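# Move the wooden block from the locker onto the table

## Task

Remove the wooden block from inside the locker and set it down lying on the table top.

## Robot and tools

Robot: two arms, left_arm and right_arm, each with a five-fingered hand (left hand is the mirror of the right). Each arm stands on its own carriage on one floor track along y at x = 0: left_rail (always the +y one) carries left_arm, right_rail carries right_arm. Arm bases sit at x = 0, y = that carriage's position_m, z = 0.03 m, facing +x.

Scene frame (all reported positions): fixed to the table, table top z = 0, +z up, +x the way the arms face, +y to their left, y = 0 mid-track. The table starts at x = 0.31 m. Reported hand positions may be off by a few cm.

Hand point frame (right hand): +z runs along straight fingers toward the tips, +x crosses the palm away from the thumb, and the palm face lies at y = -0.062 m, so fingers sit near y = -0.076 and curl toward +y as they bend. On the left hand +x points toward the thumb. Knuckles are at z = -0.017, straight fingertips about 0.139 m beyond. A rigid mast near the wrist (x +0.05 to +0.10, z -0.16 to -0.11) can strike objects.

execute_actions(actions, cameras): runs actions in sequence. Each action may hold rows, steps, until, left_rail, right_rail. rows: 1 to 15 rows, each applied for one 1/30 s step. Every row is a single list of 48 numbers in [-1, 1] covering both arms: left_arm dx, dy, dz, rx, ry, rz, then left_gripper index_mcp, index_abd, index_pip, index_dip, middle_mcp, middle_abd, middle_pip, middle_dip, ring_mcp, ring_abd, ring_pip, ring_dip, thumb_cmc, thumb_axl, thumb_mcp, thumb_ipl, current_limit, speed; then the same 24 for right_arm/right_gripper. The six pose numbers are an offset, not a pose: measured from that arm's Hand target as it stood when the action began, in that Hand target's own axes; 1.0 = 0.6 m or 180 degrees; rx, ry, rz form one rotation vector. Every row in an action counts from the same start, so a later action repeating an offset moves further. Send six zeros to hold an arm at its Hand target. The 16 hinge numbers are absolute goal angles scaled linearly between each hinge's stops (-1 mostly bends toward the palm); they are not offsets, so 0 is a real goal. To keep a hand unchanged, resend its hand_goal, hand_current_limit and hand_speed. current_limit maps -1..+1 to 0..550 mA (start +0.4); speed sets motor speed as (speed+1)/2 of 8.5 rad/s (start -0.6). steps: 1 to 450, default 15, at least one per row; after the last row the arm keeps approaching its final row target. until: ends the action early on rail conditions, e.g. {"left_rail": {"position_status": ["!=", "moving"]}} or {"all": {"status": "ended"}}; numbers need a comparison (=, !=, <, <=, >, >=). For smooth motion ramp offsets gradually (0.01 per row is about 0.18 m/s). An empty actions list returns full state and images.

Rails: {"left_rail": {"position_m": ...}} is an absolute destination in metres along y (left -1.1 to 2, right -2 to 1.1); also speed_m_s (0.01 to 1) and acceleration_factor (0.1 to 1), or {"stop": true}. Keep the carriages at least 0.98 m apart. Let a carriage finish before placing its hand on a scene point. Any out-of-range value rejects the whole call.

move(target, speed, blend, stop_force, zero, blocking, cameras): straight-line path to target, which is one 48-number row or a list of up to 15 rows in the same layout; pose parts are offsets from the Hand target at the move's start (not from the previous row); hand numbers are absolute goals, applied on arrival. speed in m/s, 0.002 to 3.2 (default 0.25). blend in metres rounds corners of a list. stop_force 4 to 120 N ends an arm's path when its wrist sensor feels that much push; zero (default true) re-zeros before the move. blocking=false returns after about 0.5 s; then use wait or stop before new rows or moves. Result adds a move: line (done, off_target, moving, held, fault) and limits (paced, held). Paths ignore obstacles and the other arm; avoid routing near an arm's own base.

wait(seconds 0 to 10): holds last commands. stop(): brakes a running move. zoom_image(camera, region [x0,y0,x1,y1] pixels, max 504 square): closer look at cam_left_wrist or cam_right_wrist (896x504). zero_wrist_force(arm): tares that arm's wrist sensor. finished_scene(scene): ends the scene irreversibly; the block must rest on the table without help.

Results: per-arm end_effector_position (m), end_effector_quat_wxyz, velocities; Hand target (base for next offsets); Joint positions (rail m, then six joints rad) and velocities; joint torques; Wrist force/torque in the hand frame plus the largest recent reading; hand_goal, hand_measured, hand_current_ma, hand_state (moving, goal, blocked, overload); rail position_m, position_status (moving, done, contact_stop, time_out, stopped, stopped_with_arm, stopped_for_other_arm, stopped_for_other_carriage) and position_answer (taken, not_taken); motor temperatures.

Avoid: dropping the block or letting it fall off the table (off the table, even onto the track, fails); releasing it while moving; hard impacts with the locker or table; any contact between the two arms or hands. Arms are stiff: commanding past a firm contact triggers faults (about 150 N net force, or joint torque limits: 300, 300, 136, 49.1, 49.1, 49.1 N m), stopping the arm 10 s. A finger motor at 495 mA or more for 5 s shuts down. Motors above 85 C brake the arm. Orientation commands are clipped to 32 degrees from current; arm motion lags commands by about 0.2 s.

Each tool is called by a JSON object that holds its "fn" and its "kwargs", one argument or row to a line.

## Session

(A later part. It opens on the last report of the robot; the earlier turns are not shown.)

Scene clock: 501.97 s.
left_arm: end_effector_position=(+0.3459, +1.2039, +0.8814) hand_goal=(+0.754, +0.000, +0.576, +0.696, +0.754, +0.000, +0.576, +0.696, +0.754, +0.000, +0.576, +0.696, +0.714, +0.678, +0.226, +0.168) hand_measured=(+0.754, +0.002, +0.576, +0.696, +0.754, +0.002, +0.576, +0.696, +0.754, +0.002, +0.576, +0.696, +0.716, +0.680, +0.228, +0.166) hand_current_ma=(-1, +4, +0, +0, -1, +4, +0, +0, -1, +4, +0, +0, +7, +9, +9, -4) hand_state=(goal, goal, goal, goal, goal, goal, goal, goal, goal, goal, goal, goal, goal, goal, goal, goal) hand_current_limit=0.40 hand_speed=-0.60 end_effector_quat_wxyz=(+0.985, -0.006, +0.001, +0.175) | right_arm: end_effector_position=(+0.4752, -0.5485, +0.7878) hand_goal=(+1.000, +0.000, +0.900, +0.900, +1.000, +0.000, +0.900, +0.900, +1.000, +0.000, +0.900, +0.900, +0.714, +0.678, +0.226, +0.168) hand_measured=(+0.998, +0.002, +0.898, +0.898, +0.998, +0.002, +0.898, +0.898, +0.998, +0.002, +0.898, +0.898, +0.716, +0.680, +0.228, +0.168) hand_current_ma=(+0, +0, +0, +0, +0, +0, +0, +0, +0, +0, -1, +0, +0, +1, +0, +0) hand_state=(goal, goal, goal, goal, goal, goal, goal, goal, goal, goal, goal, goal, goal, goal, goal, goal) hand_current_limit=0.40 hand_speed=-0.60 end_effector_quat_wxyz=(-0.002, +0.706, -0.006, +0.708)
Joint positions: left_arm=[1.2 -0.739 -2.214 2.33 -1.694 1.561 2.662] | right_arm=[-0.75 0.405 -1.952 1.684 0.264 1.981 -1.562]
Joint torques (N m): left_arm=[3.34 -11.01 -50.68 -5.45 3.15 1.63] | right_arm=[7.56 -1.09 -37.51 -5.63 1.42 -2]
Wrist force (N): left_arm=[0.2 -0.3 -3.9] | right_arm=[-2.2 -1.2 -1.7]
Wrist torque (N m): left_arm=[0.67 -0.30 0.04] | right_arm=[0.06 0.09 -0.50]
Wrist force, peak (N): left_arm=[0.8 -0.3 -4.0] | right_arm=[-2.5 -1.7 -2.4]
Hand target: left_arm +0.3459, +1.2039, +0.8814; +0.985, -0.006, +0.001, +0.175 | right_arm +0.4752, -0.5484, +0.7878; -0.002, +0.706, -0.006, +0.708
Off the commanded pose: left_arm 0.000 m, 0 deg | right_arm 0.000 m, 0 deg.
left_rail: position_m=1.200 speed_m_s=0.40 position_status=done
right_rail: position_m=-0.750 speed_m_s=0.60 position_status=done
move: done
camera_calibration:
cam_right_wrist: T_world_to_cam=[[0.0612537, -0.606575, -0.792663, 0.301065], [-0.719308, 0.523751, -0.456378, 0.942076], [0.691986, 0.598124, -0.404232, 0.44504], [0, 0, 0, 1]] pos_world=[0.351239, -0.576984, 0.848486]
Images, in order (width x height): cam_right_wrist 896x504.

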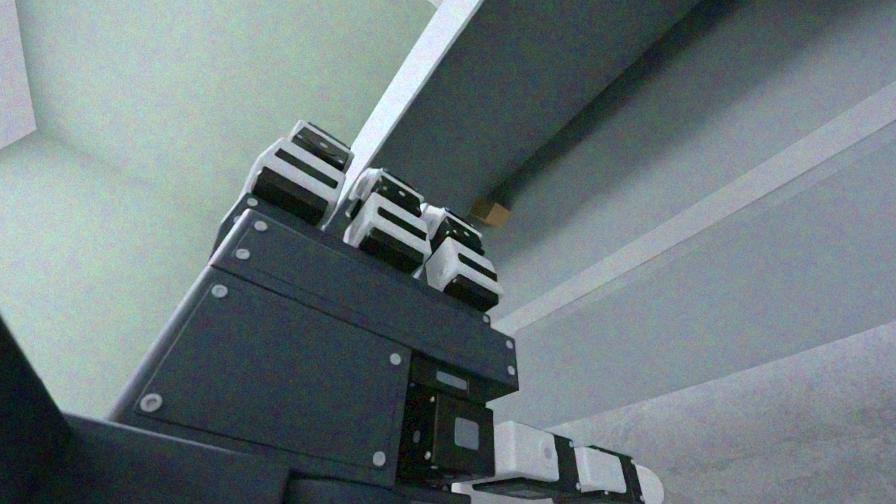

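{"fn": "move", "kwargs": {
  "target": [0,0,0,0,0,0,0.754,0,0.576,0.696,0.754,0,0.576,0.696,0.754,0,0.576,0.696,0.714,0.678,0.226,0.168,0.4,-0.6,-0.01,-0.331,0,0,0,0,1,0,0.9,0.9,1,0,0.9,0.9,1,0,0.9,0.9,0.714,0.678,0.226,0.168,0.4,-0.6],
  "speed": 0.15,
  "cameras": ["cam_right_wrist"]
}}

{"fn": "zoom_image", "kwargs": {
  "camera": "cam_right_wrist",
  "region": [480, 90, 640, 220]
}}

{"fn": "move", "kwargs": {
  "target": [0,0,0,0,0,0,0.754,0,0.576,0.696,0.754,0,0.576,0.696,0.754,0,0.576,0.696,0.714,0.678,0.226,0.168,0.4,-0.6,-0.18,-0.083,0.2,0,0,0,1,0,0.9,0.9,1,0,0.9,0.9,1,0,0.9,0.9,0.714,0.678,0.226,0.168,0.4,-0.6],
  "speed": 0.12,
  "cameras": ["cam_right_wrist"]
}}

{"fn": "zoom_image", "kwargs": {
  "camera": "cam_right_wrist",
  "region": [480, 60, 640, 200]
}}

Scene clock: 531.87 s.
left_arm: end_effector_position=(+0.3459, +1.2039, +0.8814) hand_goal=(+0.754, +0.000, +0.576, +0.696, +0.754, +0.000, +0.576, +0.696, +0.754, +0.000, +0.576, +0.696, +0.714, +0.678, +0.226, +0.168) hand_measured=(+0.754, +0.002, +0.576, +0.696, +0.754, +0.002, +0.576, +0.696, +0.754, +0.002, +0.576, +0.696, +0.716, +0.680, +0.228, +0.166) hand_current_ma=(-1, +4, +0, +0, -1, +4, +0, +0, -1, +4, +0, +0, +7, +9, +9, -4) hand_state=(goal, goal, goal, goal, goal, goal, goal, goal, goal, goal, goal, goal, goal, goal, goal, goal) hand_current_limit=0.40 hand_speed=-0.60 end_effector_quat_wxyz=(+0.985, -0.006, +0.001, +0.175) | right_arm: end_effector_position=(+0.4750, -0.4996, +0.7865) hand_goal=(+1.000, +0.000, +0.900, +0.900, +1.000, +0.000, +0.900, +0.900, +1.000, +0.000, +0.900, +0.900, +0.714, +0.678, +0.226, +0.168) hand_measured=(+1.000, +0.002, +0.898, +0.898, +1.000, +0.002, +0.898, +0.898, +1.000, +0.002, +0.898, +0.898, +0.716, +0.680, +0.228, +0.168) hand_current_ma=(+0, +0, +0, +0, +0, +0, +0, +0, +0, +0, +0, +0, +0, +1, +0, +0) hand_state=(goal, goal, goal, goal, goal, goal, goal, goal, goal, goal, goal, goal, goal, goal, goal, goal) hand_current_limit=0.40 hand_speed=-0.60 end_effector_quat_wxyz=(-0.003, +0.706, -0.004, +0.708)
Joint positions: left_arm=[1.2 -0.739 -2.214 2.33 -1.694 1.561 2.662] | right_arm=[-0.75 0.529 -1.884 1.645 0.235 2.102 -1.562]
Joint torques (N m): left_arm=[5.41 -10.33 -50.91 -5.39 2.82 1.47] | right_arm=[-8.03 -23.08 -37.86 -0.53 -2.23 0.92]
Wrist force (N): left_arm=[0.6 -0.5 -3.5] | right_arm=[-1.5 -1.1 -2.4]
Wrist torque (N m): left_arm=[0.61 -0.34 0.08] | right_arm=[0.07 0.00 -0.39]
Wrist force, peak (N): left_arm=[0.0 -0.4 -4.1] | right_arm=[-3.8 -4.5 -3.3]
Hand target: left_arm +0.3459, +1.2039, +0.8814; +0.985, -0.006, +0.001, +0.175 | right_arm +0.4750, -0.4998, +0.7865; -0.003, +0.706, -0.004, +0.708 (not the last commanded pose)
Off the commanded pose: left_arm 0.000 m, 0 deg | right_arm 0.150 m, 0 deg.
left_rail: position_m=1.200 speed_m_s=0.40 position_status=done
right_rail: position_m=-0.750 speed_m_s=0.60 position_status=done
move: held (right_arm; a check stopped the path); limits=held
pose unreachable (right arm): on one or more control steps of this call, first in action 0 (counted from 0), this arm could not follow its commanded pose, so it was not sent that pose on those steps. It may still have moved: this result reports where it is.
cause: moving toward the commanded pose would bring two parts of the arm too close to each other (joints 5 (wrist 1) to 7 (wrist 3) lie between them).
camera_calibration:
cam_right_wrist: T_world_to_cam=[[0.0637912, -0.6062, -0.79275, 0.328633], [-0.721191, 0.521065, -0.456481, 0.915407], [0.689793, 0.600843, -0.403947, 0.417617], [0, 0, 0, 1]] pos_world=[0.35115, -0.528691, 0.847085]
Images, in order (width x height): cam_right_wrist 896x504.

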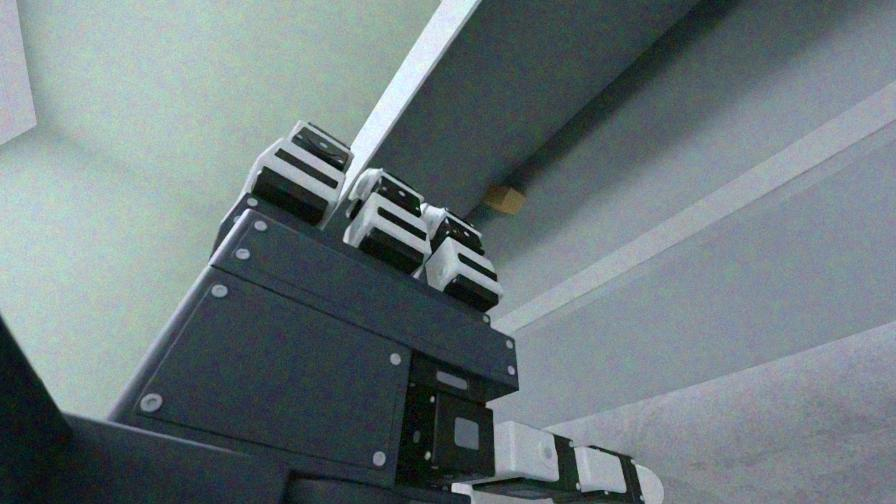

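Scaled by 3.150.

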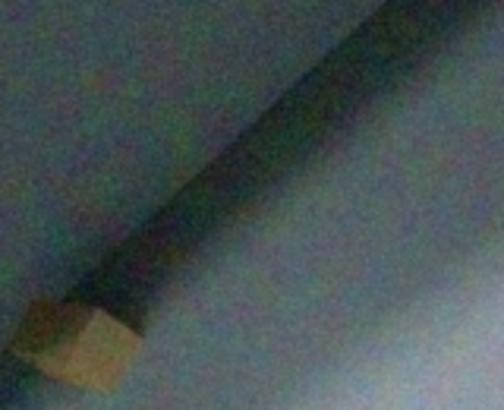

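Scene clock: 533.87 s.
left_arm: end_effector_position=(+0.3459, +1.2039, +0.8814) hand_goal=(+0.754, +0.000, +0.576, +0.696, +0.754, +0.000, +0.576, +0.696, +0.754, +0.000, +0.576, +0.696, +0.714, +0.678, +0.226, +0.168) hand_measured=(+0.754, +0.002, +0.576, +0.696, +0.754, +0.002, +0.576, +0.696, +0.754, +0.002, +0.576, +0.696, +0.716, +0.680, +0.228, +0.166) hand_current_ma=(-1, +4, +0, +0, -1, +4, +0, +0, -1, +4, +0, +0, +7, +9, +9, -4) hand_state=(goal, goal, goal, goal, goal, goal, goal, goal, goal, goal, goal, goal, goal, goal, goal, goal) hand_current_limit=0.40 hand_speed=-0.60 end_effector_quat_wxyz=(+0.985, -0.006, +0.001, +0.175) | right_arm: end_effector_position=(+0.5953, -0.4492, +0.6796) hand_goal=(+1.000, +0.000, +0.900, +0.900, +1.000, +0.000, +0.900, +0.900, +1.000, +0.000, +0.900, +0.900, +0.714, +0.678, +0.226, +0.168) hand_measured=(+1.000, +0.002, +0.898, +0.898, +1.000, +0.002, +0.898, +0.898, +1.000, +0.002, +0.898, +0.898, +0.716, +0.680, +0.228, +0.168) hand_current_ma=(+0, +0, +0, +0, +0, +0, +0, +0, +0, +0, +0, +0, +0, +1, +0, +0) hand_state=(goal, goal, goal, goal, goal, goal, goal, goal, goal, goal, goal, goal, goal, goal, goal, goal) hand_current_limit=0.40 hand_speed=-0.60 end_effector_quat_wxyz=(-0.003, +0.706, -0.004, +0.708)
Joint positions: left_arm=[1.2 -0.739 -2.214 2.33 -1.694 1.561 2.662] | right_arm=[-0.75 0.495 -1.705 1.697 0.004 2.067 -1.562]
Joint torques (N m): left_arm=[4.43 -11.52 -50.6 -5.42 2.59 1.45] | right_arm=[-10.22 -22.69 -57.57 -5.05 -2.05 -1.74]
Wrist force (N): left_arm=[0.6 -0.2 -3.5] | right_arm=[-1.9 -1.4 -2.2]
Wrist torque (N m): left_arm=[0.64 -0.35 0.08] | right_arm=[0.06 0.10 -0.52]
Wrist force, peak (N): left_arm=[0.5 -0.2 -4.1] | right_arm=[-3.0 -1.1 -2.7]
Hand target: left_arm +0.3459, +1.2039, +0.8814; +0.985, -0.006, +0.001, +0.175 | right_arm +0.5955, -0.4491, +0.6795; -0.003, +0.706, -0.004, +0.708
Off the commanded pose: left_arm 0.000 m, 0 deg | right_arm 0.000 m, 0 deg.
left_rail: position_m=1.200 speed_m_s=0.40 position_status=done
right_rail: position_m=-0.750 speed_m_s=0.60 position_status=done
move: done
camera_calibration:
cam_right_wrist: T_world_to_cam=[[0.0636792, -0.606206, -0.792754, 0.266827], [-0.721227, 0.521086, -0.4564, 0.927001], [0.689765, 0.600819, -0.40403, 0.261303], [0, 0, 0, 1]] pos_world=[0.47135, -0.478291, 0.740185]
Images, in order (width x height): cam_right_wrist 896x504.

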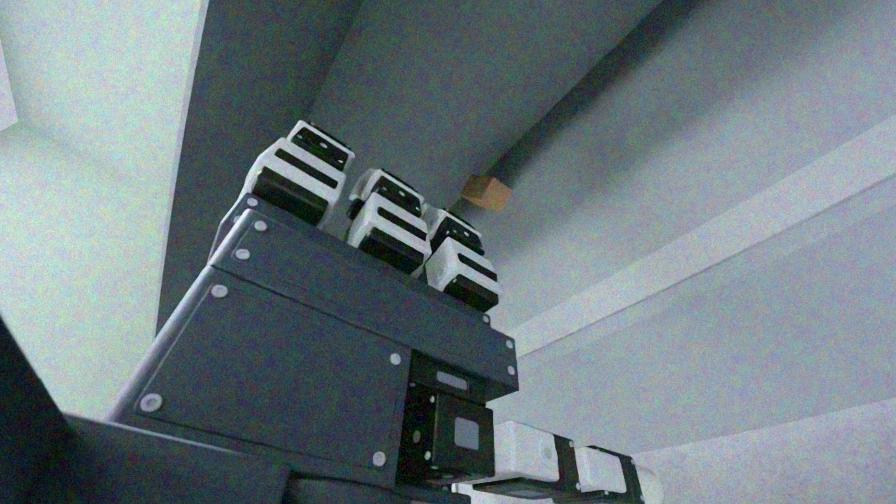

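Scaled by 3.150.

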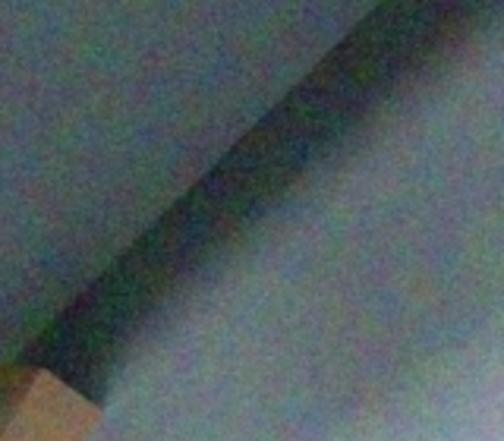

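{"fn": "zoom_image", "kwargs": {
  "camera": "cam_right_wrist",
  "region": [440, 150, 540, 230]
}}

{"fn": "execute_actions", "kwargs": {
  "actions": [
    {"steps":120,"right_rail":{"position_m":-0.55,"speed_m_s":0.3},"until":{"all":{"status":"ended"}}}
  ],
  "cameras": ["cam_right_wrist"]
}}

{"fn": "zoom_image", "kwargs": {
  "camera": "cam_right_wrist",
  "region": [500, 60, 640, 170]
}}

Scaled by 5.040.

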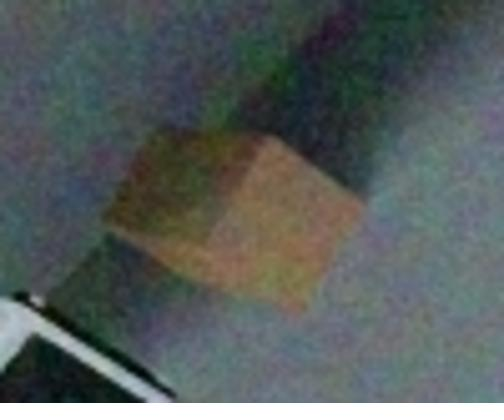

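Scene clock: 544.93 s.
left_arm: end_effector_position=(+0.3459, +1.2039, +0.8814) hand_goal=(+0.754, +0.000, +0.576, +0.696, +0.754, +0.000, +0.576, +0.696, +0.754, +0.000, +0.576, +0.696, +0.714, +0.678, +0.226, +0.168) hand_measured=(+0.754, +0.002, +0.576, +0.696, +0.754, +0.002, +0.576, +0.696, +0.754, +0.002, +0.576, +0.696, +0.716, +0.680, +0.228, +0.166) hand_current_ma=(-1, +4, +0, +0, -1, +4, +0, +0, -1, +4, +0, +0, +7, +9, +9, -4) hand_state=(goal, goal, goal, goal, goal, goal, goal, goal, goal, goal, goal, goal, goal, goal, goal, goal) hand_current_limit=0.40 hand_speed=-0.60 end_effector_quat_wxyz=(+0.985, -0.006, +0.001, +0.175) | right_arm: end_effector_position=(+0.5955, -0.2491, +0.6795) hand_goal=(+1.000, +0.000, +0.900, +0.900, +1.000, +0.000, +0.900, +0.900, +1.000, +0.000, +0.900, +0.900, +0.714, +0.678, +0.226, +0.168) hand_measured=(+1.000, +0.002, +0.898, +0.898, +1.000, +0.002, +0.898, +0.898, +1.000, +0.002, +0.898, +0.898, +0.716, +0.680, +0.228, +0.168) hand_current_ma=(+0, +0, +0, +0, +0, +0, +0, +0, +0, +0, +0, +0, +0, +1, +0, +0) hand_state=(goal, goal, goal, goal, goal, goal, goal, goal, goal, goal, goal, goal, goal, goal, goal, goal) hand_current_limit=0.40 hand_speed=-0.60 end_effector_quat_wxyz=(-0.003, +0.706, -0.004, +0.708)
Joint positions: left_arm=[1.2 -0.739 -2.214 2.33 -1.694 1.561 2.662] | right_arm=[-0.55 0.495 -1.704 1.697 0.003 2.067 -1.562]
Joint torques (N m): left_arm=[2.88 -9.65 -51.38 -5.6 2.56 1.14] | right_arm=[-0.76 -27.93 -52.8 -4.45 -1.42 -2.02]
Wrist force (N): left_arm=[0.7 0.0 -3.7] | right_arm=[-2.0 -1.3 -2.7]
Wrist torque (N m): left_arm=[0.70 -0.36 0.08] | right_arm=[0.12 0.12 -0.51]
Wrist force, peak (N): left_arm=[0.8 -0.2 -4.2] | right_arm=[-2.5 -2.1 -2.8]
Hand target: left_arm +0.3459, +1.2039, +0.8814; +0.985, -0.006, +0.001, +0.175 | right_arm +0.5955, -0.2491, +0.6795; -0.003, +0.706, -0.004, +0.708
Off the commanded pose: left_arm 0.000 m, 0 deg | right_arm 0.000 m, 0 deg.
left_rail: position_m=1.200 speed_m_s=0.40 position_status=done
right_rail: position_m=-0.550 speed_m_s=0.30 position_status=done
camera_calibration:
cam_right_wrist: T_world_to_cam=[[0.0637475, -0.606168, -0.792777, 0.388025], [-0.721195, 0.521102, -0.456433, 0.822916], [0.689793, 0.600843, -0.403946, 0.140763], [0, 0, 0, 1]] pos_world=[0.47165, -0.278191, 0.740085]
Images, in order (width x height): cam_right_wrist 896x504.

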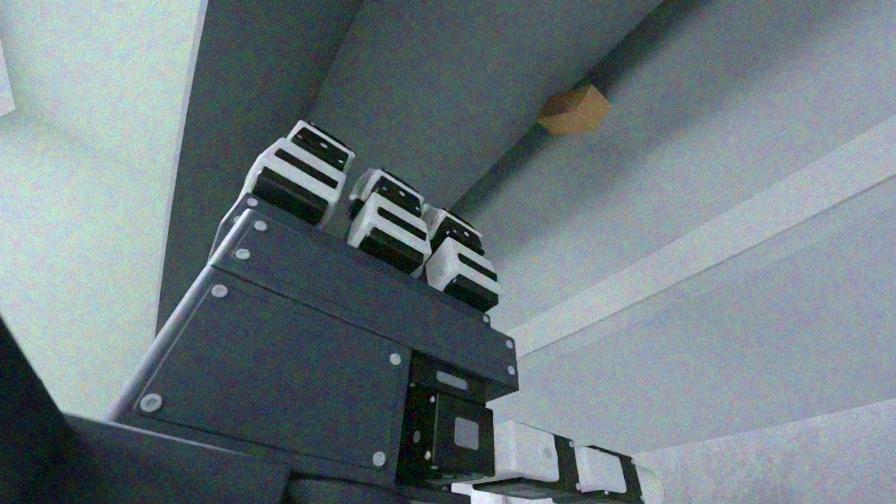

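Scaled by 3.600.

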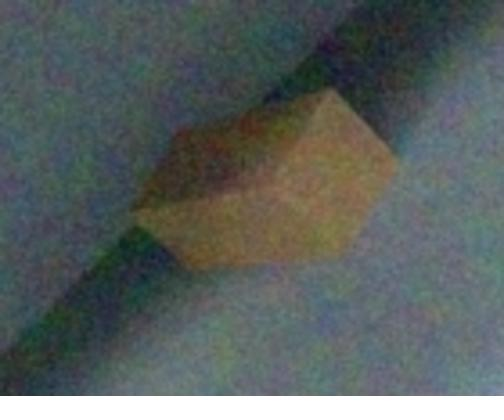

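{"fn": "move", "kwargs": {
  "target": [0,0,0,0,0,0,0.754,0,0.576,0.696,0.754,0,0.576,0.696,0.754,0,0.576,0.696,0.714,0.678,0.226,0.168,0.4,-0.6,0.02,0,-0.21,0,0,0,1,0,0.9,0.9,1,0,0.9,0.9,1,0,0.9,0.9,0.714,0.678,0.226,0.168,0.4,-0.6],
  "speed": 0.15,
  "cameras": []
}}

{"fn": "execute_actions", "kwargs": {
  "actions": [
    {"steps":120,"right_rail":{"position_m":-0.768,"speed_m_s":0.3},"until":{"all":{"status":"ended"}}}
  ],
  "cameras": []
}}

Scene clock: 710.30 s.
left_arm: end_effector_position=(+0.3459, +1.2039, +0.8814) hand_goal=(+0.754, +0.000, +0.576, +0.696, +0.754, +0.000, +0.576, +0.696, +0.754, +0.000, +0.576, +0.696, +0.714, +0.678, +0.226, +0.168) hand_measured=(+0.754, +0.002, +0.576, +0.696, +0.754, +0.002, +0.576, +0.696, +0.754, +0.002, +0.576, +0.696, +0.716, +0.680, +0.228, +0.166) hand_current_ma=(-1, +4, +0, +0, -1, +4, +0, +0, -1, +4, +0, +0, +7, +9, +9, -4) hand_state=(goal, goal, goal, goal, goal, goal, goal, goal, goal, goal, goal, goal, goal, goal, goal, goal) hand_current_limit=0.40 hand_speed=-0.60 end_effector_quat_wxyz=(+0.985, -0.006, +0.001, +0.175) | right_arm: end_effector_position=(+0.5249, -0.2494, +0.6861) hand_goal=(+1.000, +0.000, +0.900, +0.900, +1.000, +0.000, +0.900, +0.900, +1.000, +0.000, +0.900, +0.900, +0.714, +0.678, +0.226, +0.168) hand_measured=(+1.000, +0.002, +0.898, +0.898, +1.000, +0.002, +0.898, +0.898, +1.000, +0.002, +0.898, +0.898, +0.716, +0.680, +0.228, +0.168) hand_current_ma=(+0, +0, +0, +0, +0, +0, +0, +0, +0, +0, +0, +0, +0, +1, +0, +0) hand_state=(goal, goal, goal, goal, goal, goal, goal, goal, goal, goal, goal, goal, goal, goal, goal, goal) hand_current_limit=0.40 hand_speed=-0.60 end_effector_quat_wxyz=(-0.003, +0.706, -0.004, +0.708)
Joint positions: left_arm=[1.2 -0.739 -2.214 2.33 -1.694 1.561 2.662] | right_arm=[-0.55 0.571 -1.783 1.75 0.029 2.143 -1.563]
Joint torques (N m): left_arm=[4.72 -10.65 -50.4 -5.63 2.25 1.3] | right_arm=[-13.98 -13.09 -57.9 -5.07 -2.63 -0.2]
Wrist force (N): left_arm=[0.4 -0.3 -3.5] | right_arm=[-1.8 -0.9 -2.4]
Wrist torque (N m): left_arm=[0.65 -0.33 0.06] | right_arm=[0.11 0.07 -0.42]
Wrist force, peak (N): left_arm=[0.3 -0.6 -4.2] | right_arm=[-2.8 -1.3 -7.8]
Hand target: left_arm +0.3459, +1.2039, +0.8814; +0.985, -0.006, +0.001, +0.175 | right_arm +0.5252, -0.2494, +0.6861; -0.003, +0.706, -0.004, +0.708 (not the last commanded pose)
Off the commanded pose: left_arm 0.000 m, 0 deg | right_arm 0.056 m, 0 deg.
left_rail: position_m=1.200 speed_m_s=0.40 position_status=done
right_rail: position_m=-0.550 speed_m_s=0.30 position_status=done
move: held (right_arm; a check stopped the path); limits=held
pose unreachable (right arm): on one or more control steps of this call, first in action 0 (counted from 0), this arm could not follow its commanded pose, so it was not sent that pose on those steps. It may still have moved: this result reports where it is.
cause: moving toward the commanded pose would bring two parts of the arm too close to each other (joints 5 (wrist 1) to 7 (wrist 3) lie between them).
No camera images: "cameras" was empty.

Scene clock: 711.80 s.
left_arm: end_effector_position=(+0.3459, +1.2039, +0.8814) hand_goal=(+0.754, +0.000, +0.576, +0.696, +0.754, +0.000, +0.576, +0.696, +0.754, +0.000, +0.576, +0.696, +0.714, +0.678, +0.226, +0.168) hand_measured=(+0.754, +0.002, +0.576, +0.696, +0.754, +0.002, +0.576, +0.696, +0.754, +0.002, +0.576, +0.696, +0.716, +0.680, +0.228, +0.166) hand_current_ma=(-1, +4, +0, +0, -1, +4, +0, +0, -1, +4, +0, +0, +7, +9, +9, -4) hand_state=(goal, goal, goal, goal, goal, goal, goal, goal, goal, goal, goal, goal, goal, goal, goal, goal) hand_current_limit=0.40 hand_speed=-0.60 end_effector_quat_wxyz=(+0.985, -0.006, +0.001, +0.175) | right_arm: end_effector_position=(+0.5252, -0.4674, +0.6861) hand_goal=(+1.000, +0.000, +0.900, +0.900, +1.000, +0.000, +0.900, +0.900, +1.000, +0.000, +0.900, +0.900, +0.714, +0.678, +0.226, +0.168) hand_measured=(+1.000, +0.002, +0.898, +0.898, +1.000, +0.002, +0.898, +0.898, +1.000, +0.002, +0.898, +0.898, +0.716, +0.680, +0.228, +0.168) hand_current_ma=(+0, +0, +0, +0, +0, +0, +0, +0, +0, +0, +0, +0, +0, +1, +0, +0) hand_state=(goal, goal, goal, goal, goal, goal, goal, goal, goal, goal, goal, goal, goal, goal, goal, goal) hand_current_limit=0.40 hand_speed=-0.60 end_effector_quat_wxyz=(-0.003, +0.706, -0.004, +0.708)
Joint positions: left_arm=[1.2 -0.739 -2.214 2.33 -1.694 1.561 2.662] | right_arm=[-0.768 0.57 -1.783 1.75 0.029 2.143 -1.562]
Joint torques (N m): left_arm=[4.86 -10.31 -50.56 -5.43 2.29 1.28] | right_arm=[-7.97 -17.26 -54.27 -4.79 -1.94 0.99]
Wrist force (N): left_arm=[0.4 -0.2 -3.7] | right_arm=[-2.4 -1.2 -2.2]
Wrist torque (N m): left_arm=[0.67 -0.32 0.06] | right_arm=[0.08 0.15 -0.47]
Wrist force, peak (N): left_arm=[0.7 -0.4 -4.0] | right_arm=[-2.4 -1.9 -2.7]
Hand target: left_arm +0.3459, +1.2039, +0.8814; +0.985, -0.006, +0.001, +0.175 | right_arm +0.5252, -0.4674, +0.6861; -0.003, +0.706, -0.004, +0.708 (not the last commanded pose)
Off the commanded pose: left_arm 0.000 m, 0 deg | right_arm 0.056 m, 0 deg.
left_rail: position_m=1.200 speed_m_s=0.40 position_status=done
right_rail: position_m=-0.768 speed_m_s=0.30 position_status=done
No camera images: "cameras" was empty.

{"fn": "move", "kwargs": {
  "target": [
    [0,0,0,0,0,0,0.754,0,0.576,0.696,0.754,0,0.576,0.696,0.754,0,0.576,0.696,0.714,0.678,0.226,0.168,0.4,-0.6,-0.043,0.203,-0.092,0,0,0,1,0,0.9,0.9,1,0,0.9,0.9,1,0,0.9,0.9,0.714,0.678,0.226,0.168,0.4,-0.6],
    [0,0,0,0,0,0,0.754,0,0.576,0.696,0.754,0,0.576,0.696,0.754,0,0.576,0.696,0.714,0.678,0.226,0.168,0.4,-0.6,-0.11,0.203,-0.053,0.077,-0.2445,0.4358,0.548,0,-0.007,0.261,0.548,0.12,-0.007,0.261,-0.07,0,-0.3,-0.174,-0.571,0.678,0.226,0.168,0.4,-0.6]
  ],
  "speed": [0.15,0.3],
  "cameras": ["cam_right_wrist"]
}}

Scene clock: 732.50 s.
left_arm: end_effector_position=(+0.3459, +1.2039, +0.8814) hand_goal=(+0.754, +0.000, +0.576, +0.696, +0.754, +0.000, +0.576, +0.696, +0.754, +0.000, +0.576, +0.696, +0.714, +0.678, +0.226, +0.168) hand_measured=(+0.754, +0.002, +0.576, +0.696, +0.754, +0.002, +0.576, +0.696, +0.754, +0.002, +0.576, +0.696, +0.716, +0.680, +0.228, +0.166) hand_current_ma=(-1, +4, +0, +0, -1, +4, +0, +0, -1, +4, +0, +0, +7, +9, +9, -4) hand_state=(goal, goal, goal, goal, goal, goal, goal, goal, goal, goal, goal, goal, goal, goal, goal, goal) hand_current_limit=0.40 hand_speed=-0.60 end_effector_quat_wxyz=(+0.985, -0.006, +0.001, +0.175) | right_arm: end_effector_position=(+0.4935, -0.5885, +0.6187) hand_goal=(+0.548, +0.000, -0.006, +0.262, +0.548, +0.120, -0.006, +0.262, -0.070, +0.000, -0.300, -0.174, -0.570, +0.678, +0.226, +0.168) hand_measured=(+0.542, +0.002, -0.004, +0.264, +0.542, +0.116, -0.004, +0.264, -0.068, +0.002, -0.292, -0.170, -0.568, +0.680, +0.226, +0.168) hand_current_ma=(-2, +0, +0, +0, -2, -1, +0, +0, +0, +0, +2, +1, +0, +1, +0, +0) hand_state=(goal, goal, goal, goal, goal, goal, goal, goal, goal, goal, goal, goal, goal, goal, goal, goal) hand_current_limit=0.40 hand_speed=-0.60 end_effector_quat_wxyz=(-0.516, +0.736, -0.359, +0.251)
Joint positions: left_arm=[1.2 -0.739 -2.214 2.33 -1.694 1.561 2.662] | right_arm=[-0.768 -0.416 -1.884 1.737 0.804 0.594 -0.568]
Joint torques (N m): left_arm=[2.7 -11.5 -50.91 -5.48 1.89 0.61] | right_arm=[-10.52 -3.02 -36.03 3.03 -3.18 1.56]
Wrist force (N): left_arm=[0.1 -0.2 -3.6] | right_arm=[0.3 3.0 -1.8]
Wrist torque (N m): left_arm=[0.66 -0.28 0.03] | right_arm=[0.21 -0.01 -0.19]
Wrist force, peak (N): left_arm=[0.7 -0.2 -4.1] | right_arm=[-2.8 -1.4 -2.6]
Hand target: left_arm +0.3459, +1.2039, +0.8814; +0.985, -0.006, +0.001, +0.175 | right_arm +0.4935, -0.5885, +0.6187; -0.516, +0.736, -0.359, +0.251
Off the commanded pose: left_arm 0.000 m, 0 deg | right_arm 0.000 m, 0 deg.
left_rail: position_m=1.200 speed_m_s=0.40 position_status=done
right_rail: position_m=-0.768 speed_m_s=0.30 position_status=done
move: done
camera_calibration:
cam_right_wrist: T_world_to_cam=[[-0.603828, 0.526415, -0.598564, 1.0164], [-0.680307, 0.0510082, 0.73115, -0.13314], [0.41542, 0.848696, 0.327324, 0.219314], [0, 0, 0, 1]] pos_world=[0.432046, -0.714387, 0.633938]
Images, in order (width x height): cam_right_wrist 896x504.

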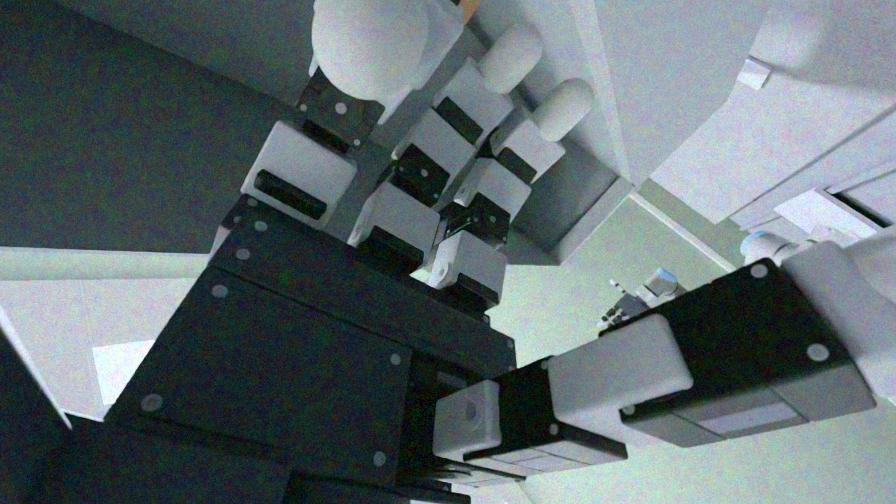

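{"fn": "move", "kwargs": {
  "target": [
    [0,0,0,0,0,0,0.754,0,0.576,0.696,0.754,0,0.576,0.696,0.754,0,0.576,0.696,0.714,0.678,0.226,0.168,0.4,-0.6,0.011,-0.0499,0.4427,0,0,0,0.548,0,-0.007,0.261,0.548,0.12,-0.007,0.261,-0.07,0,-0.3,-0.174,-0.571,0.678,0.226,0.168,0.4,-0.6],
    [0,0,0,0,0,0,0.754,0,0.576,0.696,0.754,0,0.576,0.696,0.754,0,0.576,0.696,0.714,0.678,0.226,0.168,0.4,-0.6,0.0108,-0.2096,0.8817,0,0,0,0.548,0,-0.007,0.261,0.548,0.12,-0.007,0.261,-0.07,0,-0.3,-0.174,-0.571,0.678,0.226,0.168,0.4,-0.6]
  ],
  "speed": [0.12,0.1],
  "stop_force": 15,
  "cameras": ["cam_right_wrist"]
}}

Scene clock: 765.20 s.
left_arm: end_effector_position=(+0.3459, +1.2039, +0.8814) hand_goal=(+0.754, +0.000, +0.576, +0.696, +0.754, +0.000, +0.576, +0.696, +0.754, +0.000, +0.576, +0.696, +0.714, +0.678, +0.226, +0.168) hand_measured=(+0.754, +0.002, +0.576, +0.696, +0.754, +0.002, +0.576, +0.696, +0.754, +0.002, +0.576, +0.696, +0.716, +0.680, +0.228, +0.166) hand_current_ma=(-1, +4, +0, +0, -1, +4, +0, +0, -1, +4, +0, +0, +7, +9, +9, -4) hand_state=(goal, goal, goal, goal, goal, goal, goal, goal, goal, goal, goal, goal, goal, goal, goal, goal) hand_current_limit=0.40 hand_speed=-0.60 end_effector_quat_wxyz=(+0.985, -0.006, +0.001, +0.175) | right_arm: end_effector_position=(+0.6881, -0.4435, +0.5607) hand_goal=(+0.548, +0.000, -0.006, +0.262, +0.548, +0.120, -0.006, +0.262, -0.070, +0.000, -0.300, -0.174, -0.570, +0.678, +0.226, +0.168) hand_measured=(+0.542, +0.002, -0.004, +0.264, +0.542, +0.116, -0.004, +0.264, -0.068, +0.002, -0.294, -0.170, -0.568, +0.680, +0.226, +0.168) hand_current_ma=(-2, +0, +0, +0, -2, +0, +0, +0, +0, +0, +2, +1, +0, +1, +0, +0) hand_state=(goal, goal, goal, goal, goal, goal, goal, goal, goal, goal, goal, goal, goal, goal, goal, goal) hand_current_limit=0.40 hand_speed=-0.60 end_effector_quat_wxyz=(-0.516, +0.736, -0.358, +0.252)
Joint positions: left_arm=[1.2 -0.739 -2.214 2.33 -1.694 1.561 2.662] | right_arm=[-0.768 0.014 -1.534 1.515 0.445 0.965 -0.253]
Joint torques (N m): left_arm=[4.78 -9.33 -50.65 -5.44 1.18 0.07] | right_arm=[0.22 -36.02 -46.82 -0.58 -0.82 -0.24]
Wrist force (N): left_arm=[0.5 -0.5 -3.8] | right_arm=[-0.2 2.2 -1.5]
Wrist torque (N m): left_arm=[0.64 -0.35 0.07] | right_arm=[0.08 0.03 -0.23]
Wrist force, peak (N): left_arm=[0.5 -0.7 -4.0] | right_arm=[2.5 4.0 3.9]
Hand target: left_arm +0.3459, +1.2039, +0.8814; +0.985, -0.006, +0.001, +0.175 | right_arm +0.6881, -0.4435, +0.5607; -0.516, +0.736, -0.358, +0.252 (not the last commanded pose)
Off the commanded pose: left_arm 0.000 m, 0 deg | right_arm 0.298 m, 0 deg.
FORCE FAULT: contact force on the right arm reached its limit, and that arm stopped for 10 seconds. The contact can be on any part of that arm, not only on its tool. That arm's remaining commands of this call were not run. That arm's target is now where it stood when the stop ended, not its last command. That arm accepts commands again.
left_rail: position_m=1.200 speed_m_s=0.40 position_status=done
right_rail: position_m=-0.768 speed_m_s=0.30 position_status=done
move: fault (right_arm); path passed 1 of 2 targets
camera_calibration:
cam_right_wrist: T_world_to_cam=[[-0.603078, 0.526408, -0.599325, 1.02281], [-0.681512, 0.0504229, 0.730068, 0.0353876], [0.414534, 0.848735, 0.328345, 0.0345059], [0, 0, 0, 1]] pos_world=[0.626649, -0.569487, 0.575832]
Images, in order (width x height): cam_right_wrist 896x504.

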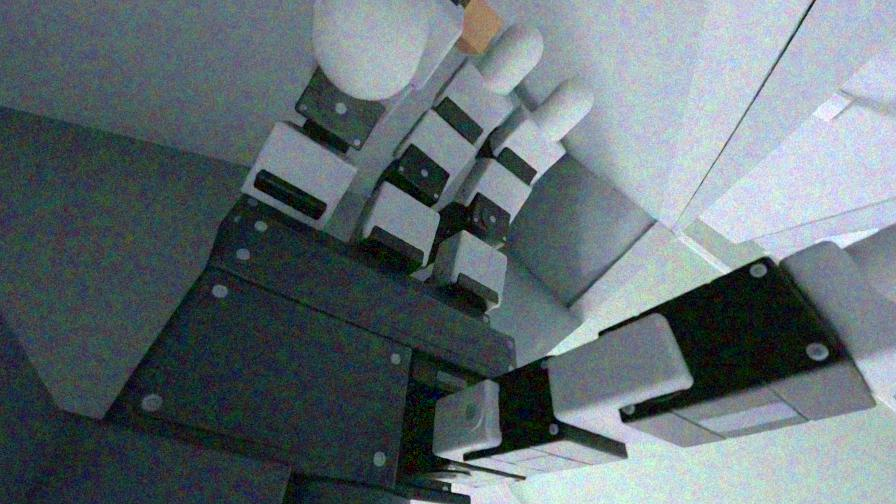

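{"fn": "move", "kwargs": {
  "target": [
    [0,0,0,0,0,0,0.754,0,0.576,0.696,0.754,0,0.576,0.696,0.754,0,0.576,0.696,0.714,0.678,0.226,0.168,0.4,-0.6,0,0.057,-0.1568,0,0,0,0.548,0,-0.007,0.261,0.548,0.12,-0.007,0.261,-0.07,0,-0.3,-0.174,-0.571,0.678,0.226,0.168,0.4,-0.6],
    [0,0,0,0,0,0,0.754,0,0.576,0.696,0.754,0,0.576,0.696,0.754,0,0.576,0.696,0.714,0.678,0.226,0.168,0.4,-0.6,-0.3536,-0.0719,-0.2867,0.1073,-0.2034,-0.0359,0.548,0,-0.007,0.261,0.548,0.12,-0.007,0.261,-0.07,0,-0.3,-0.174,-0.571,0.678,0.226,0.168,0.4,-0.6]
  ],
  "speed": [0.06,0.2],
  "cameras": ["cam_right_wrist"]
}}

Scene clock: 921.50 s.
left_arm: end_effector_position=(+0.3459, +1.2039, +0.8814) hand_goal=(+0.754, +0.000, +0.576, +0.696, +0.754, +0.000, +0.576, +0.696, +0.754, +0.000, +0.576, +0.696, +0.714, +0.678, +0.226, +0.168) hand_measured=(+0.754, +0.002, +0.576, +0.696, +0.754, +0.002, +0.576, +0.696, +0.754, +0.002, +0.576, +0.696, +0.716, +0.680, +0.228, +0.166) hand_current_ma=(-1, +4, +0, +0, -1, +4, +0, +0, -1, +4, +0, +0, +7, +9, +9, -4) hand_state=(goal, goal, goal, goal, goal, goal, goal, goal, goal, goal, goal, goal, goal, goal, goal, goal) hand_current_limit=0.40 hand_speed=-0.60 end_effector_quat_wxyz=(+0.985, -0.006, +0.001, +0.175) | right_arm: end_effector_position=(+0.4414, -0.3671, +0.6596) hand_goal=(+0.548, +0.000, -0.006, +0.262, +0.548, +0.120, -0.006, +0.262, -0.070, +0.000, -0.300, -0.174, -0.570, +0.678, +0.226, +0.168) hand_measured=(+0.540, +0.002, -0.004, +0.264, +0.542, +0.116, -0.004, +0.264, -0.070, +0.002, -0.294, -0.170, -0.568, +0.680, +0.226, +0.168) hand_current_ma=(-3, +0, +0, +0, -2, +0, +0, +0, +0, +0, +2, +1, +0, +1, +0, +0) hand_state=(goal, goal, goal, goal, goal, goal, goal, goal, goal, goal, goal, goal, goal, goal, goal, goal) hand_current_limit=0.40 hand_speed=-0.60 end_effector_quat_wxyz=(+0.701, -0.701, +0.091, -0.093)
Joint positions: left_arm=[1.2 -0.739 -2.214 2.33 -1.694 1.561 2.662] | right_arm=[-0.768 -0.044 -1.862 1.745 0.112 0.217 0.003]
Joint torques (N m): left_arm=[4.51 -9.9 -51.04 -5.35 0.51 -0.26] | right_arm=[10.79 -21.01 -36.58 -3.75 -2.04 2.35]
Wrist force (N): left_arm=[0.3 -0.3 -3.5] | right_arm=[0.1 2.2 -2.9]
Wrist torque (N m): left_arm=[0.64 -0.31 0.05] | right_arm=[0.13 0.10 -0.18]
Wrist force, peak (N): left_arm=[0.3 0.1 -4.5] | right_arm=[0.7 2.3 -3.5]
Hand target: left_arm +0.3459, +1.2039, +0.8814; +0.985, -0.006, +0.001, +0.175 | right_arm +0.4414, -0.3671, +0.6596; +0.702, -0.701, +0.091, -0.093
Off the commanded pose: left_arm 0.000 m, 0 deg | right_arm 0.000 m, 0 deg.
left_rail: position_m=1.200 speed_m_s=0.40 position_status=done
right_rail: position_m=-0.768 speed_m_s=0.30 position_status=done
move: done
camera_calibration:
cam_right_wrist: T_world_to_cam=[[-0.742444, 0.263286, -0.616001, 0.869056], [-0.631819, -0.580845, 0.513248, -0.319382], [-0.22267, 0.770259, 0.597594, 0.114275], [0, 0, 0, 1]] pos_world=[0.468879, -0.502343, 0.630971]
Images, in order (width x height): cam_right_wrist 896x504.

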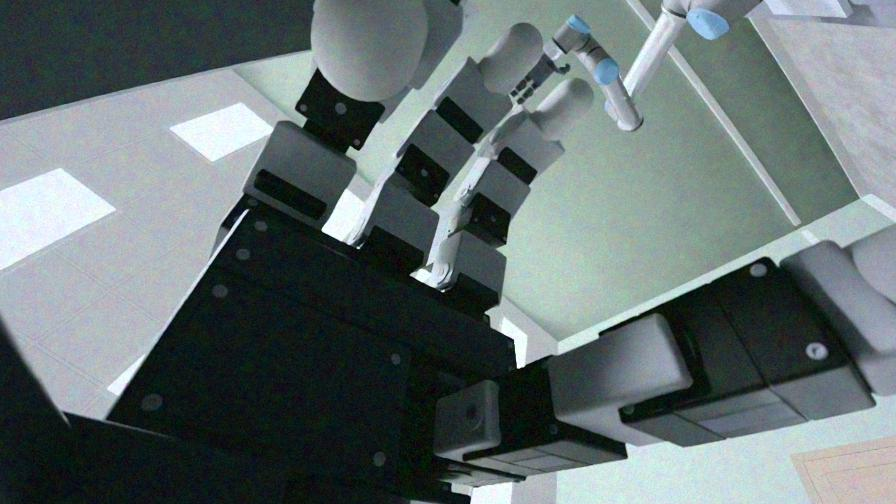

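{"fn": "move", "kwargs": {
  "target": [0,0,0,0,0,0,0.754,0,0.576,0.696,0.754,0,0.576,0.696,0.754,0,0.576,0.696,0.714,0.678,0.226,0.168,0.4,-0.6,-0.2767,0,-0.149,0,-0.2611,0,0.548,0,-0.007,0.261,0.548,0.12,-0.007,0.261,-0.07,0,-0.3,-0.174,-0.571,0.678,0.226,0.168,0.4,-0.6],
  "speed": 0.2,
  "cameras": []
}}

Scene clock: 960.73 s.
left_arm: end_effector_position=(+0.3459, +1.2039, +0.8814) hand_goal=(+0.754, +0.000, +0.576, +0.696, +0.754, +0.000, +0.576, +0.696, +0.754, +0.000, +0.576, +0.696, +0.714, +0.678, +0.226, +0.168) hand_measured=(+0.754, +0.002, +0.576, +0.696, +0.754, +0.002, +0.576, +0.696, +0.754, +0.002, +0.576, +0.696, +0.716, +0.680, +0.228, +0.166) hand_current_ma=(-1, +4, +0, +0, -1, +4, +0, +0, -1, +4, +0, +0, +7, +9, +9, -4) hand_state=(goal, goal, goal, goal, goal, goal, goal, goal, goal, goal, goal, goal, goal, goal, goal, goal) hand_current_limit=0.40 hand_speed=-0.60 end_effector_quat_wxyz=(+0.985, -0.006, +0.001, +0.175) | right_arm: end_effector_position=(+0.2581, -0.4106, +0.6590) hand_goal=(+0.548, +0.000, -0.006, +0.262, +0.548, +0.120, -0.006, +0.262, -0.070, +0.000, -0.300, -0.174, -0.570, +0.678, +0.226, +0.168) hand_measured=(+0.540, +0.002, -0.004, +0.264, +0.542, +0.116, -0.004, +0.264, -0.072, +0.002, -0.294, -0.170, -0.568, +0.680, +0.226, +0.168) hand_current_ma=(-3, +0, +0, +0, -2, +0, +0, +0, +0, +0, +2, +1, +0, +1, +0, +0) hand_state=(goal, goal, goal, goal, goal, goal, goal, goal, goal, goal, goal, goal, goal, goal, goal, goal) hand_current_limit=0.40 hand_speed=-0.60 end_effector_quat_wxyz=(+0.680, -0.680, -0.196, +0.194)
Joint positions: left_arm=[1.2 -0.739 -2.214 2.33 -1.694 1.561 2.662] | right_arm=[-0.768 -0.034 -1.845 1.734 0.111 -0.593 -0.002]
Joint torques (N m): left_arm=[3.68 -10.59 -50.59 -5.49 0.44 -0.3] | right_arm=[14.21 -24.87 -34.8 -0.13 -2.37 -1.88]
Wrist force (N): left_arm=[0.4 -0.1 -3.7] | right_arm=[-0.1 2.0 -3.1]
Wrist torque (N m): left_arm=[0.68 -0.33 0.05] | right_arm=[0.12 0.10 -0.05]
Wrist force, peak (N): left_arm=[0.4 -0.6 -4.1] | right_arm=[0.7 2.9 -3.3]
Hand target: left_arm +0.3459, +1.2039, +0.8814; +0.985, -0.006, +0.001, +0.175 | right_arm +0.2580, -0.4106, +0.6590; +0.680, -0.679, -0.196, +0.194
Off the commanded pose: left_arm 0.000 m, 0 deg | right_arm 0.000 m, 0 deg.
left_rail: position_m=1.200 speed_m_s=0.40 position_status=done
right_rail: position_m=-0.768 speed_m_s=0.30 position_status=done
move: done
No camera images: "cameras" was empty.

{"fn": "move", "kwargs": {
  "target": [
    [0,0,0,0,0,0,0.754,0,0.576,0.696,0.754,0,0.576,0.696,0.754,0,0.576,0.696,0.714,0.678,0.226,0.168,0.4,-0.6,0.1431,0.2015,-0.171,-0.1886,0.1829,0.0577,0.548,0,-0.007,0.261,0.548,0.12,-0.007,0.261,-0.07,0,-0.3,-0.174,-0.571,0.678,0.226,0.168,0.4,-0.6],
    [0,0,0,0,0,0,0.754,0,0.576,0.696,0.754,0,0.576,0.696,0.754,0,0.576,0.696,0.714,0.678,0.226,0.168,0.4,-0.6,0.332,0,-0.186,0,0.3833,0,0.548,0,-0.007,0.261,0.548,0.12,-0.007,0.261,-0.07,0,-0.3,-0.174,-0.571,0.678,0.226,0.168,0.4,-0.6]
  ],
  "speed": 0.2,
  "cameras": ["cam_right_wrist"]
}}

Scene clock: 974.90 s.
left_arm: end_effector_position=(+0.3459, +1.2039, +0.8814) hand_goal=(+0.754, +0.000, +0.576, +0.696, +0.754, +0.000, +0.576, +0.696, +0.754, +0.000, +0.576, +0.696, +0.714, +0.678, +0.226, +0.168) hand_measured=(+0.754, +0.002, +0.576, +0.696, +0.754, +0.002, +0.576, +0.696, +0.754, +0.002, +0.576, +0.696, +0.716, +0.680, +0.228, +0.166) hand_current_ma=(-1, +4, +0, +0, -1, +4, +0, +0, -1, +4, +0, +0, +7, +9, +9, -4) hand_state=(goal, goal, goal, goal, goal, goal, goal, goal, goal, goal, goal, goal, goal, goal, goal, goal) hand_current_limit=0.40 hand_speed=-0.60 end_effector_quat_wxyz=(+0.985, -0.006, +0.001, +0.175) | right_arm: end_effector_position=(+0.4860, -0.3995, +0.6596) hand_goal=(+0.548, +0.000, -0.006, +0.262, +0.548, +0.120, -0.006, +0.262, -0.070, +0.000, -0.300, -0.174, -0.570, +0.678, +0.226, +0.168) hand_measured=(+0.540, +0.002, -0.004, +0.264, +0.542, +0.116, -0.004, +0.264, -0.070, +0.002, -0.294, -0.170, -0.568, +0.680, +0.226, +0.168) hand_current_ma=(-3, +0, +0, +0, -2, +0, +0, +0, +0, +0, +2, +1, +0, +1, +0, +0) hand_state=(goal, goal, goal, goal, goal, goal, goal, goal, goal, goal, goal, goal, goal, goal, goal, goal) hand_current_limit=0.40 hand_speed=-0.60 end_effector_quat_wxyz=(+0.671, -0.670, +0.223, -0.225)
Joint positions: left_arm=[1.2 -0.739 -2.214 2.33 -1.694 1.561 2.662] | right_arm=[-0.768 -0.047 -1.901 2.195 -3.44 -0.598 3.144]
Joint torques (N m): left_arm=[4.52 -12.36 -50.78 -5.25 -0.11 -0.84] | right_arm=[11.96 -2.38 -36.63 -4.64 -1.88 1.88]
Wrist force (N): left_arm=[0.1 -0.4 -3.6] | right_arm=[0.3 2.4 -2.6]
Wrist torque (N m): left_arm=[0.64 -0.29 0.04] | right_arm=[0.15 0.01 -0.13]
Wrist force, peak (N): left_arm=[0.6 -0.6 -4.1] | right_arm=[0.5 2.4 -3.5]
Hand target: left_arm +0.3459, +1.2039, +0.8814; +0.985, -0.006, +0.001, +0.175 | right_arm +0.4860, -0.3995, +0.6596; +0.671, -0.670, +0.223, -0.225
Off the commanded pose: left_arm 0.000 m, 0 deg | right_arm 0.000 m, 0 deg.
left_rail: position_m=1.200 speed_m_s=0.40 position_status=done
right_rail: position_m=-0.768 speed_m_s=0.30 position_status=done
move: done
camera_calibration:
cam_right_wrist: T_world_to_cam=[[-0.589865, 0.522966, -0.615278, 0.939828], [-0.803335, -0.302736, 0.512839, -0.115376], [0.081931, 0.79678, 0.59869, 0.0109463], [0, 0, 0, 1]] pos_world=[0.460789, -0.535148, 0.630871]
Images, in order (width x height): cam_right_wrist 896x504.

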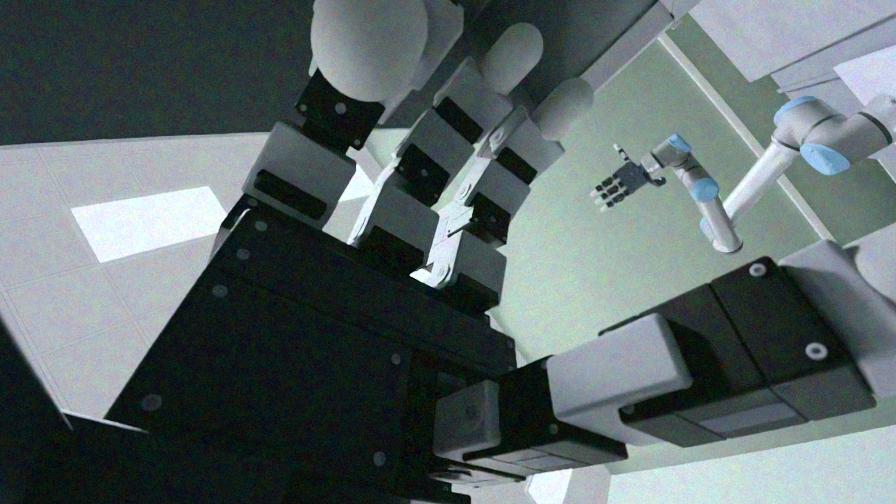

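{"fn": "move", "kwargs": {
  "target": [0,0,0,0,0,0,0.754,0,0.576,0.696,0.754,0,0.576,0.696,0.754,0,0.576,0.696,0.714,0.678,0.226,0.168,0.4,-0.6,0.2098,0.1327,-0.2469,-0.1114,0.0826,0.0152,0.548,0,-0.007,0.261,0.548,0.12,-0.007,0.261,-0.07,0,-0.3,-0.174,-0.571,0.678,0.226,0.168,0.4,-0.6],
  "speed": 0.2,
  "cameras": []
}}

Scene clock: 999.20 s.
left_arm: end_effector_position=(+0.3459, +1.2039, +0.8814) hand_goal=(+0.754, +0.000, +0.576, +0.696, +0.754, +0.000, +0.576, +0.696, +0.754, +0.000, +0.576, +0.696, +0.714, +0.678, +0.226, +0.168) hand_measured=(+0.754, +0.002, +0.576, +0.696, +0.754, +0.002, +0.576, +0.696, +0.754, +0.002, +0.576, +0.696, +0.716, +0.680, +0.228, +0.166) hand_current_ma=(-1, +4, +0, +0, -1, +4, +0, +0, -1, +4, +0, +0, +7, +9, +9, -4) hand_state=(goal, goal, goal, goal, goal, goal, goal, goal, goal, goal, goal, goal, goal, goal, goal, goal) hand_current_limit=0.40 hand_speed=-0.60 end_effector_quat_wxyz=(+0.985, -0.006, +0.001, +0.175) | right_arm: end_effector_position=(+0.4978, -0.5934, +0.5798) hand_goal=(+0.548, +0.000, -0.006, +0.262, +0.548, +0.120, -0.006, +0.262, -0.070, +0.000, -0.300, -0.174, -0.570, +0.678, +0.226, +0.168) hand_measured=(+0.540, +0.002, -0.004, +0.264, +0.542, +0.116, -0.004, +0.264, -0.070, +0.002, -0.294, -0.170, -0.568, +0.680, +0.226, +0.168) hand_current_ma=(-3, +0, +0, +0, -2, +0, +0, +0, +0, +0, +2, +1, +0, +1, +0, +0) hand_state=(goal, goal, goal, goal, goal, goal, goal, goal, goal, goal, goal, goal, goal, goal, goal, goal) hand_current_limit=0.40 hand_speed=-0.60 end_effector_quat_wxyz=(-0.516, +0.736, -0.359, +0.251)
Joint positions: left_arm=[1.2 -0.739 -2.214 2.33 -1.694 1.561 2.662] | right_arm=[-0.768 -0.425 -2.145 2.277 -2.608 -0.588 2.564]
Joint torques (N m): left_arm=[3.28 -10.37 -50.6 -5.42 -0.33 -0.83] | right_arm=[-6.86 -6.29 -59.33 -1.91 0.73 -2.26]
Wrist force (N): left_arm=[0.3 -0.5 -3.3] | right_arm=[0.2 2.8 -1.6]
Wrist torque (N m): left_arm=[0.60 -0.31 0.05] | right_arm=[0.22 -0.02 0.01]
Wrist force, peak (N): left_arm=[0.7 -0.5 -4.0] | right_arm=[0.5 3.5 -2.8]
Hand target: left_arm +0.3459, +1.2039, +0.8814; +0.985, -0.006, +0.001, +0.175 | right_arm +0.4978, -0.5935, +0.5798; -0.516, +0.736, -0.359, +0.251
Off the commanded pose: left_arm 0.000 m, 0 deg | right_arm 0.000 m, 0 deg.
left_rail: position_m=1.200 speed_m_s=0.40 position_status=done
right_rail: position_m=-0.768 speed_m_s=0.30 position_status=done
move: done
No camera images: "cameras" was empty.

{"fn": "move", "kwargs": {
  "target": [
    [0,0,0,0,0,0,0.754,0,0.576,0.696,0.754,0,0.576,0.696,0.754,0,0.576,0.696,0.714,0.678,0.226,0.168,0.4,-0.6,0,-0.1013,0.4235,0,0,0,0.548,0,-0.007,0.261,0.548,0.12,-0.007,0.261,-0.07,0,-0.3,-0.174,-0.571,0.678,0.226,0.168,0.4,-0.6],
    [0,0,0,0,0,0,0.754,0,0.576,0.696,0.754,0,0.576,0.696,0.754,0,0.576,0.696,0.714,0.678,0.226,0.168,0.4,-0.6,0,-0.2608,0.8625,0,0,0,0.548,0,-0.007,0.261,0.548,0.12,-0.007,0.261,-0.07,0,-0.3,-0.174,-0.571,0.678,0.226,0.168,0.4,-0.6]
  ],
  "speed": [0.1,0.08],
  "stop_force": 15,
  "cameras": ["cam_right_wrist"]
}}

{"fn": "zoom_image", "kwargs": {
  "camera": "cam_right_wrist",
  "region": [380, 0, 640, 160]
}}

Scene clock: 1021.20 s.
left_arm: end_effector_position=(+0.3459, +1.2039, +0.8814) hand_goal=(+0.754, +0.000, +0.576, +0.696, +0.754, +0.000, +0.576, +0.696, +0.754, +0.000, +0.576, +0.696, +0.714, +0.678, +0.226, +0.168) hand_measured=(+0.754, +0.002, +0.576, +0.696, +0.754, +0.002, +0.576, +0.696, +0.754, +0.002, +0.576, +0.696, +0.716, +0.680, +0.228, +0.166) hand_current_ma=(-1, +4, +0, +0, -1, +4, +0, +0, -1, +4, +0, +0, +7, +9, +9, -4) hand_state=(goal, goal, goal, goal, goal, goal, goal, goal, goal, goal, goal, goal, goal, goal, goal, goal) hand_current_limit=0.40 hand_speed=-0.60 end_effector_quat_wxyz=(+0.985, -0.006, +0.001, +0.175) | right_arm: end_effector_position=(+0.9231, -0.2611, +0.5496) hand_goal=(+0.548, +0.000, -0.006, +0.262, +0.548, +0.120, -0.006, +0.262, -0.070, +0.000, -0.300, -0.174, -0.570, +0.678, +0.226, +0.168) hand_measured=(+0.540, +0.002, -0.004, +0.264, +0.542, +0.116, -0.004, +0.264, -0.070, +0.002, -0.294, -0.170, -0.568, +0.680, +0.226, +0.168) hand_current_ma=(-3, +0, +0, +0, -2, +0, +0, +0, +0, +0, +2, +1, +0, +1, +0, +0) hand_state=(goal, goal, goal, goal, goal, goal, goal, goal, goal, goal, goal, goal, goal, goal, goal, goal) hand_current_limit=0.40 hand_speed=-0.60 end_effector_quat_wxyz=(-0.516, +0.736, -0.359, +0.251)
Joint positions: left_arm=[1.2 -0.739 -2.214 2.33 -1.694 1.561 2.662] | right_arm=[-0.768 0.234 -1.151 1.449 -3.058 -1.168 2.987]
Joint torques (N m): left_arm=[3.51 -11.11 -51.04 -5.47 -0.75 -1.36] | right_arm=[12.07 -64.54 -56.94 -2 -1.85 1.59]
Wrist force (N): left_arm=[1.0 -0.5 -3.3] | right_arm=[0.1 2.4 -2.4]
Wrist torque (N m): left_arm=[0.60 -0.40 0.12] | right_arm=[0.19 0.01 -0.17]
Wrist force, peak (N): left_arm=[0.5 -0.7 -4.2] | right_arm=[0.2 3.2 -2.3]
Hand target: left_arm +0.3459, +1.2039, +0.8814; +0.985, -0.006, +0.001, +0.175 | right_arm +0.9231, -0.2611, +0.5496; -0.516, +0.736, -0.359, +0.251
Off the commanded pose: left_arm 0.000 m, 0 deg | right_arm 0.000 m, 0 deg.
left_rail: position_m=1.200 speed_m_s=0.40 position_status=done
right_rail: position_m=-0.768 speed_m_s=0.30 position_status=done
move: done
camera_calibration:
cam_right_wrist: T_world_to_cam=[[-0.60453, 0.526571, -0.597717, 1.0624], [-0.679195, 0.0513341, 0.73216, 0.191387], [0.416218, 0.84858, 0.326612, -0.214793], [0, 0, 0, 1]] pos_world=[0.861643, -0.386985, 0.565043]
Images, in order (width x height): cam_right_wrist 896x504.

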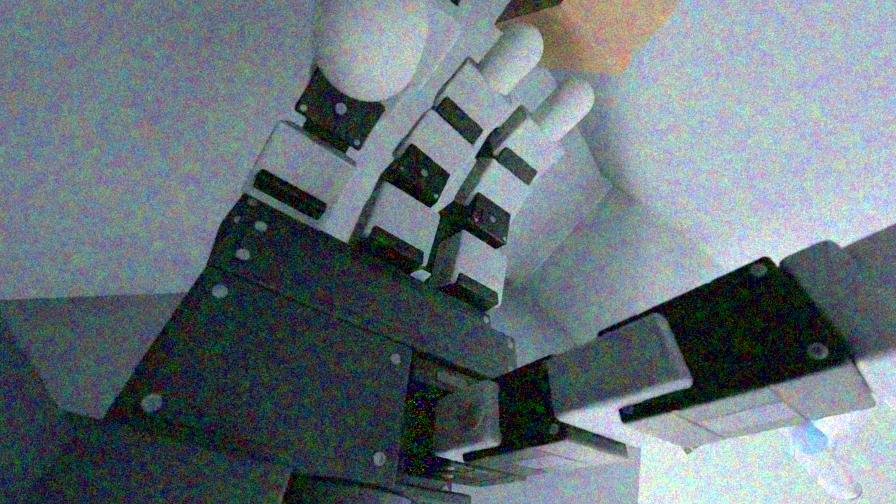

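Scaled by 1.938.

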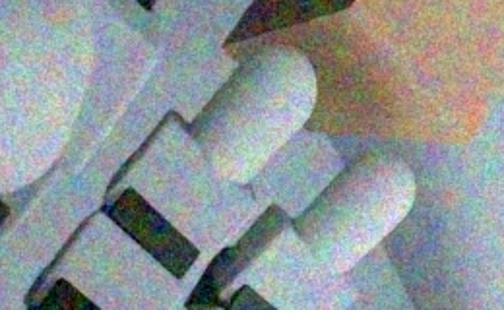

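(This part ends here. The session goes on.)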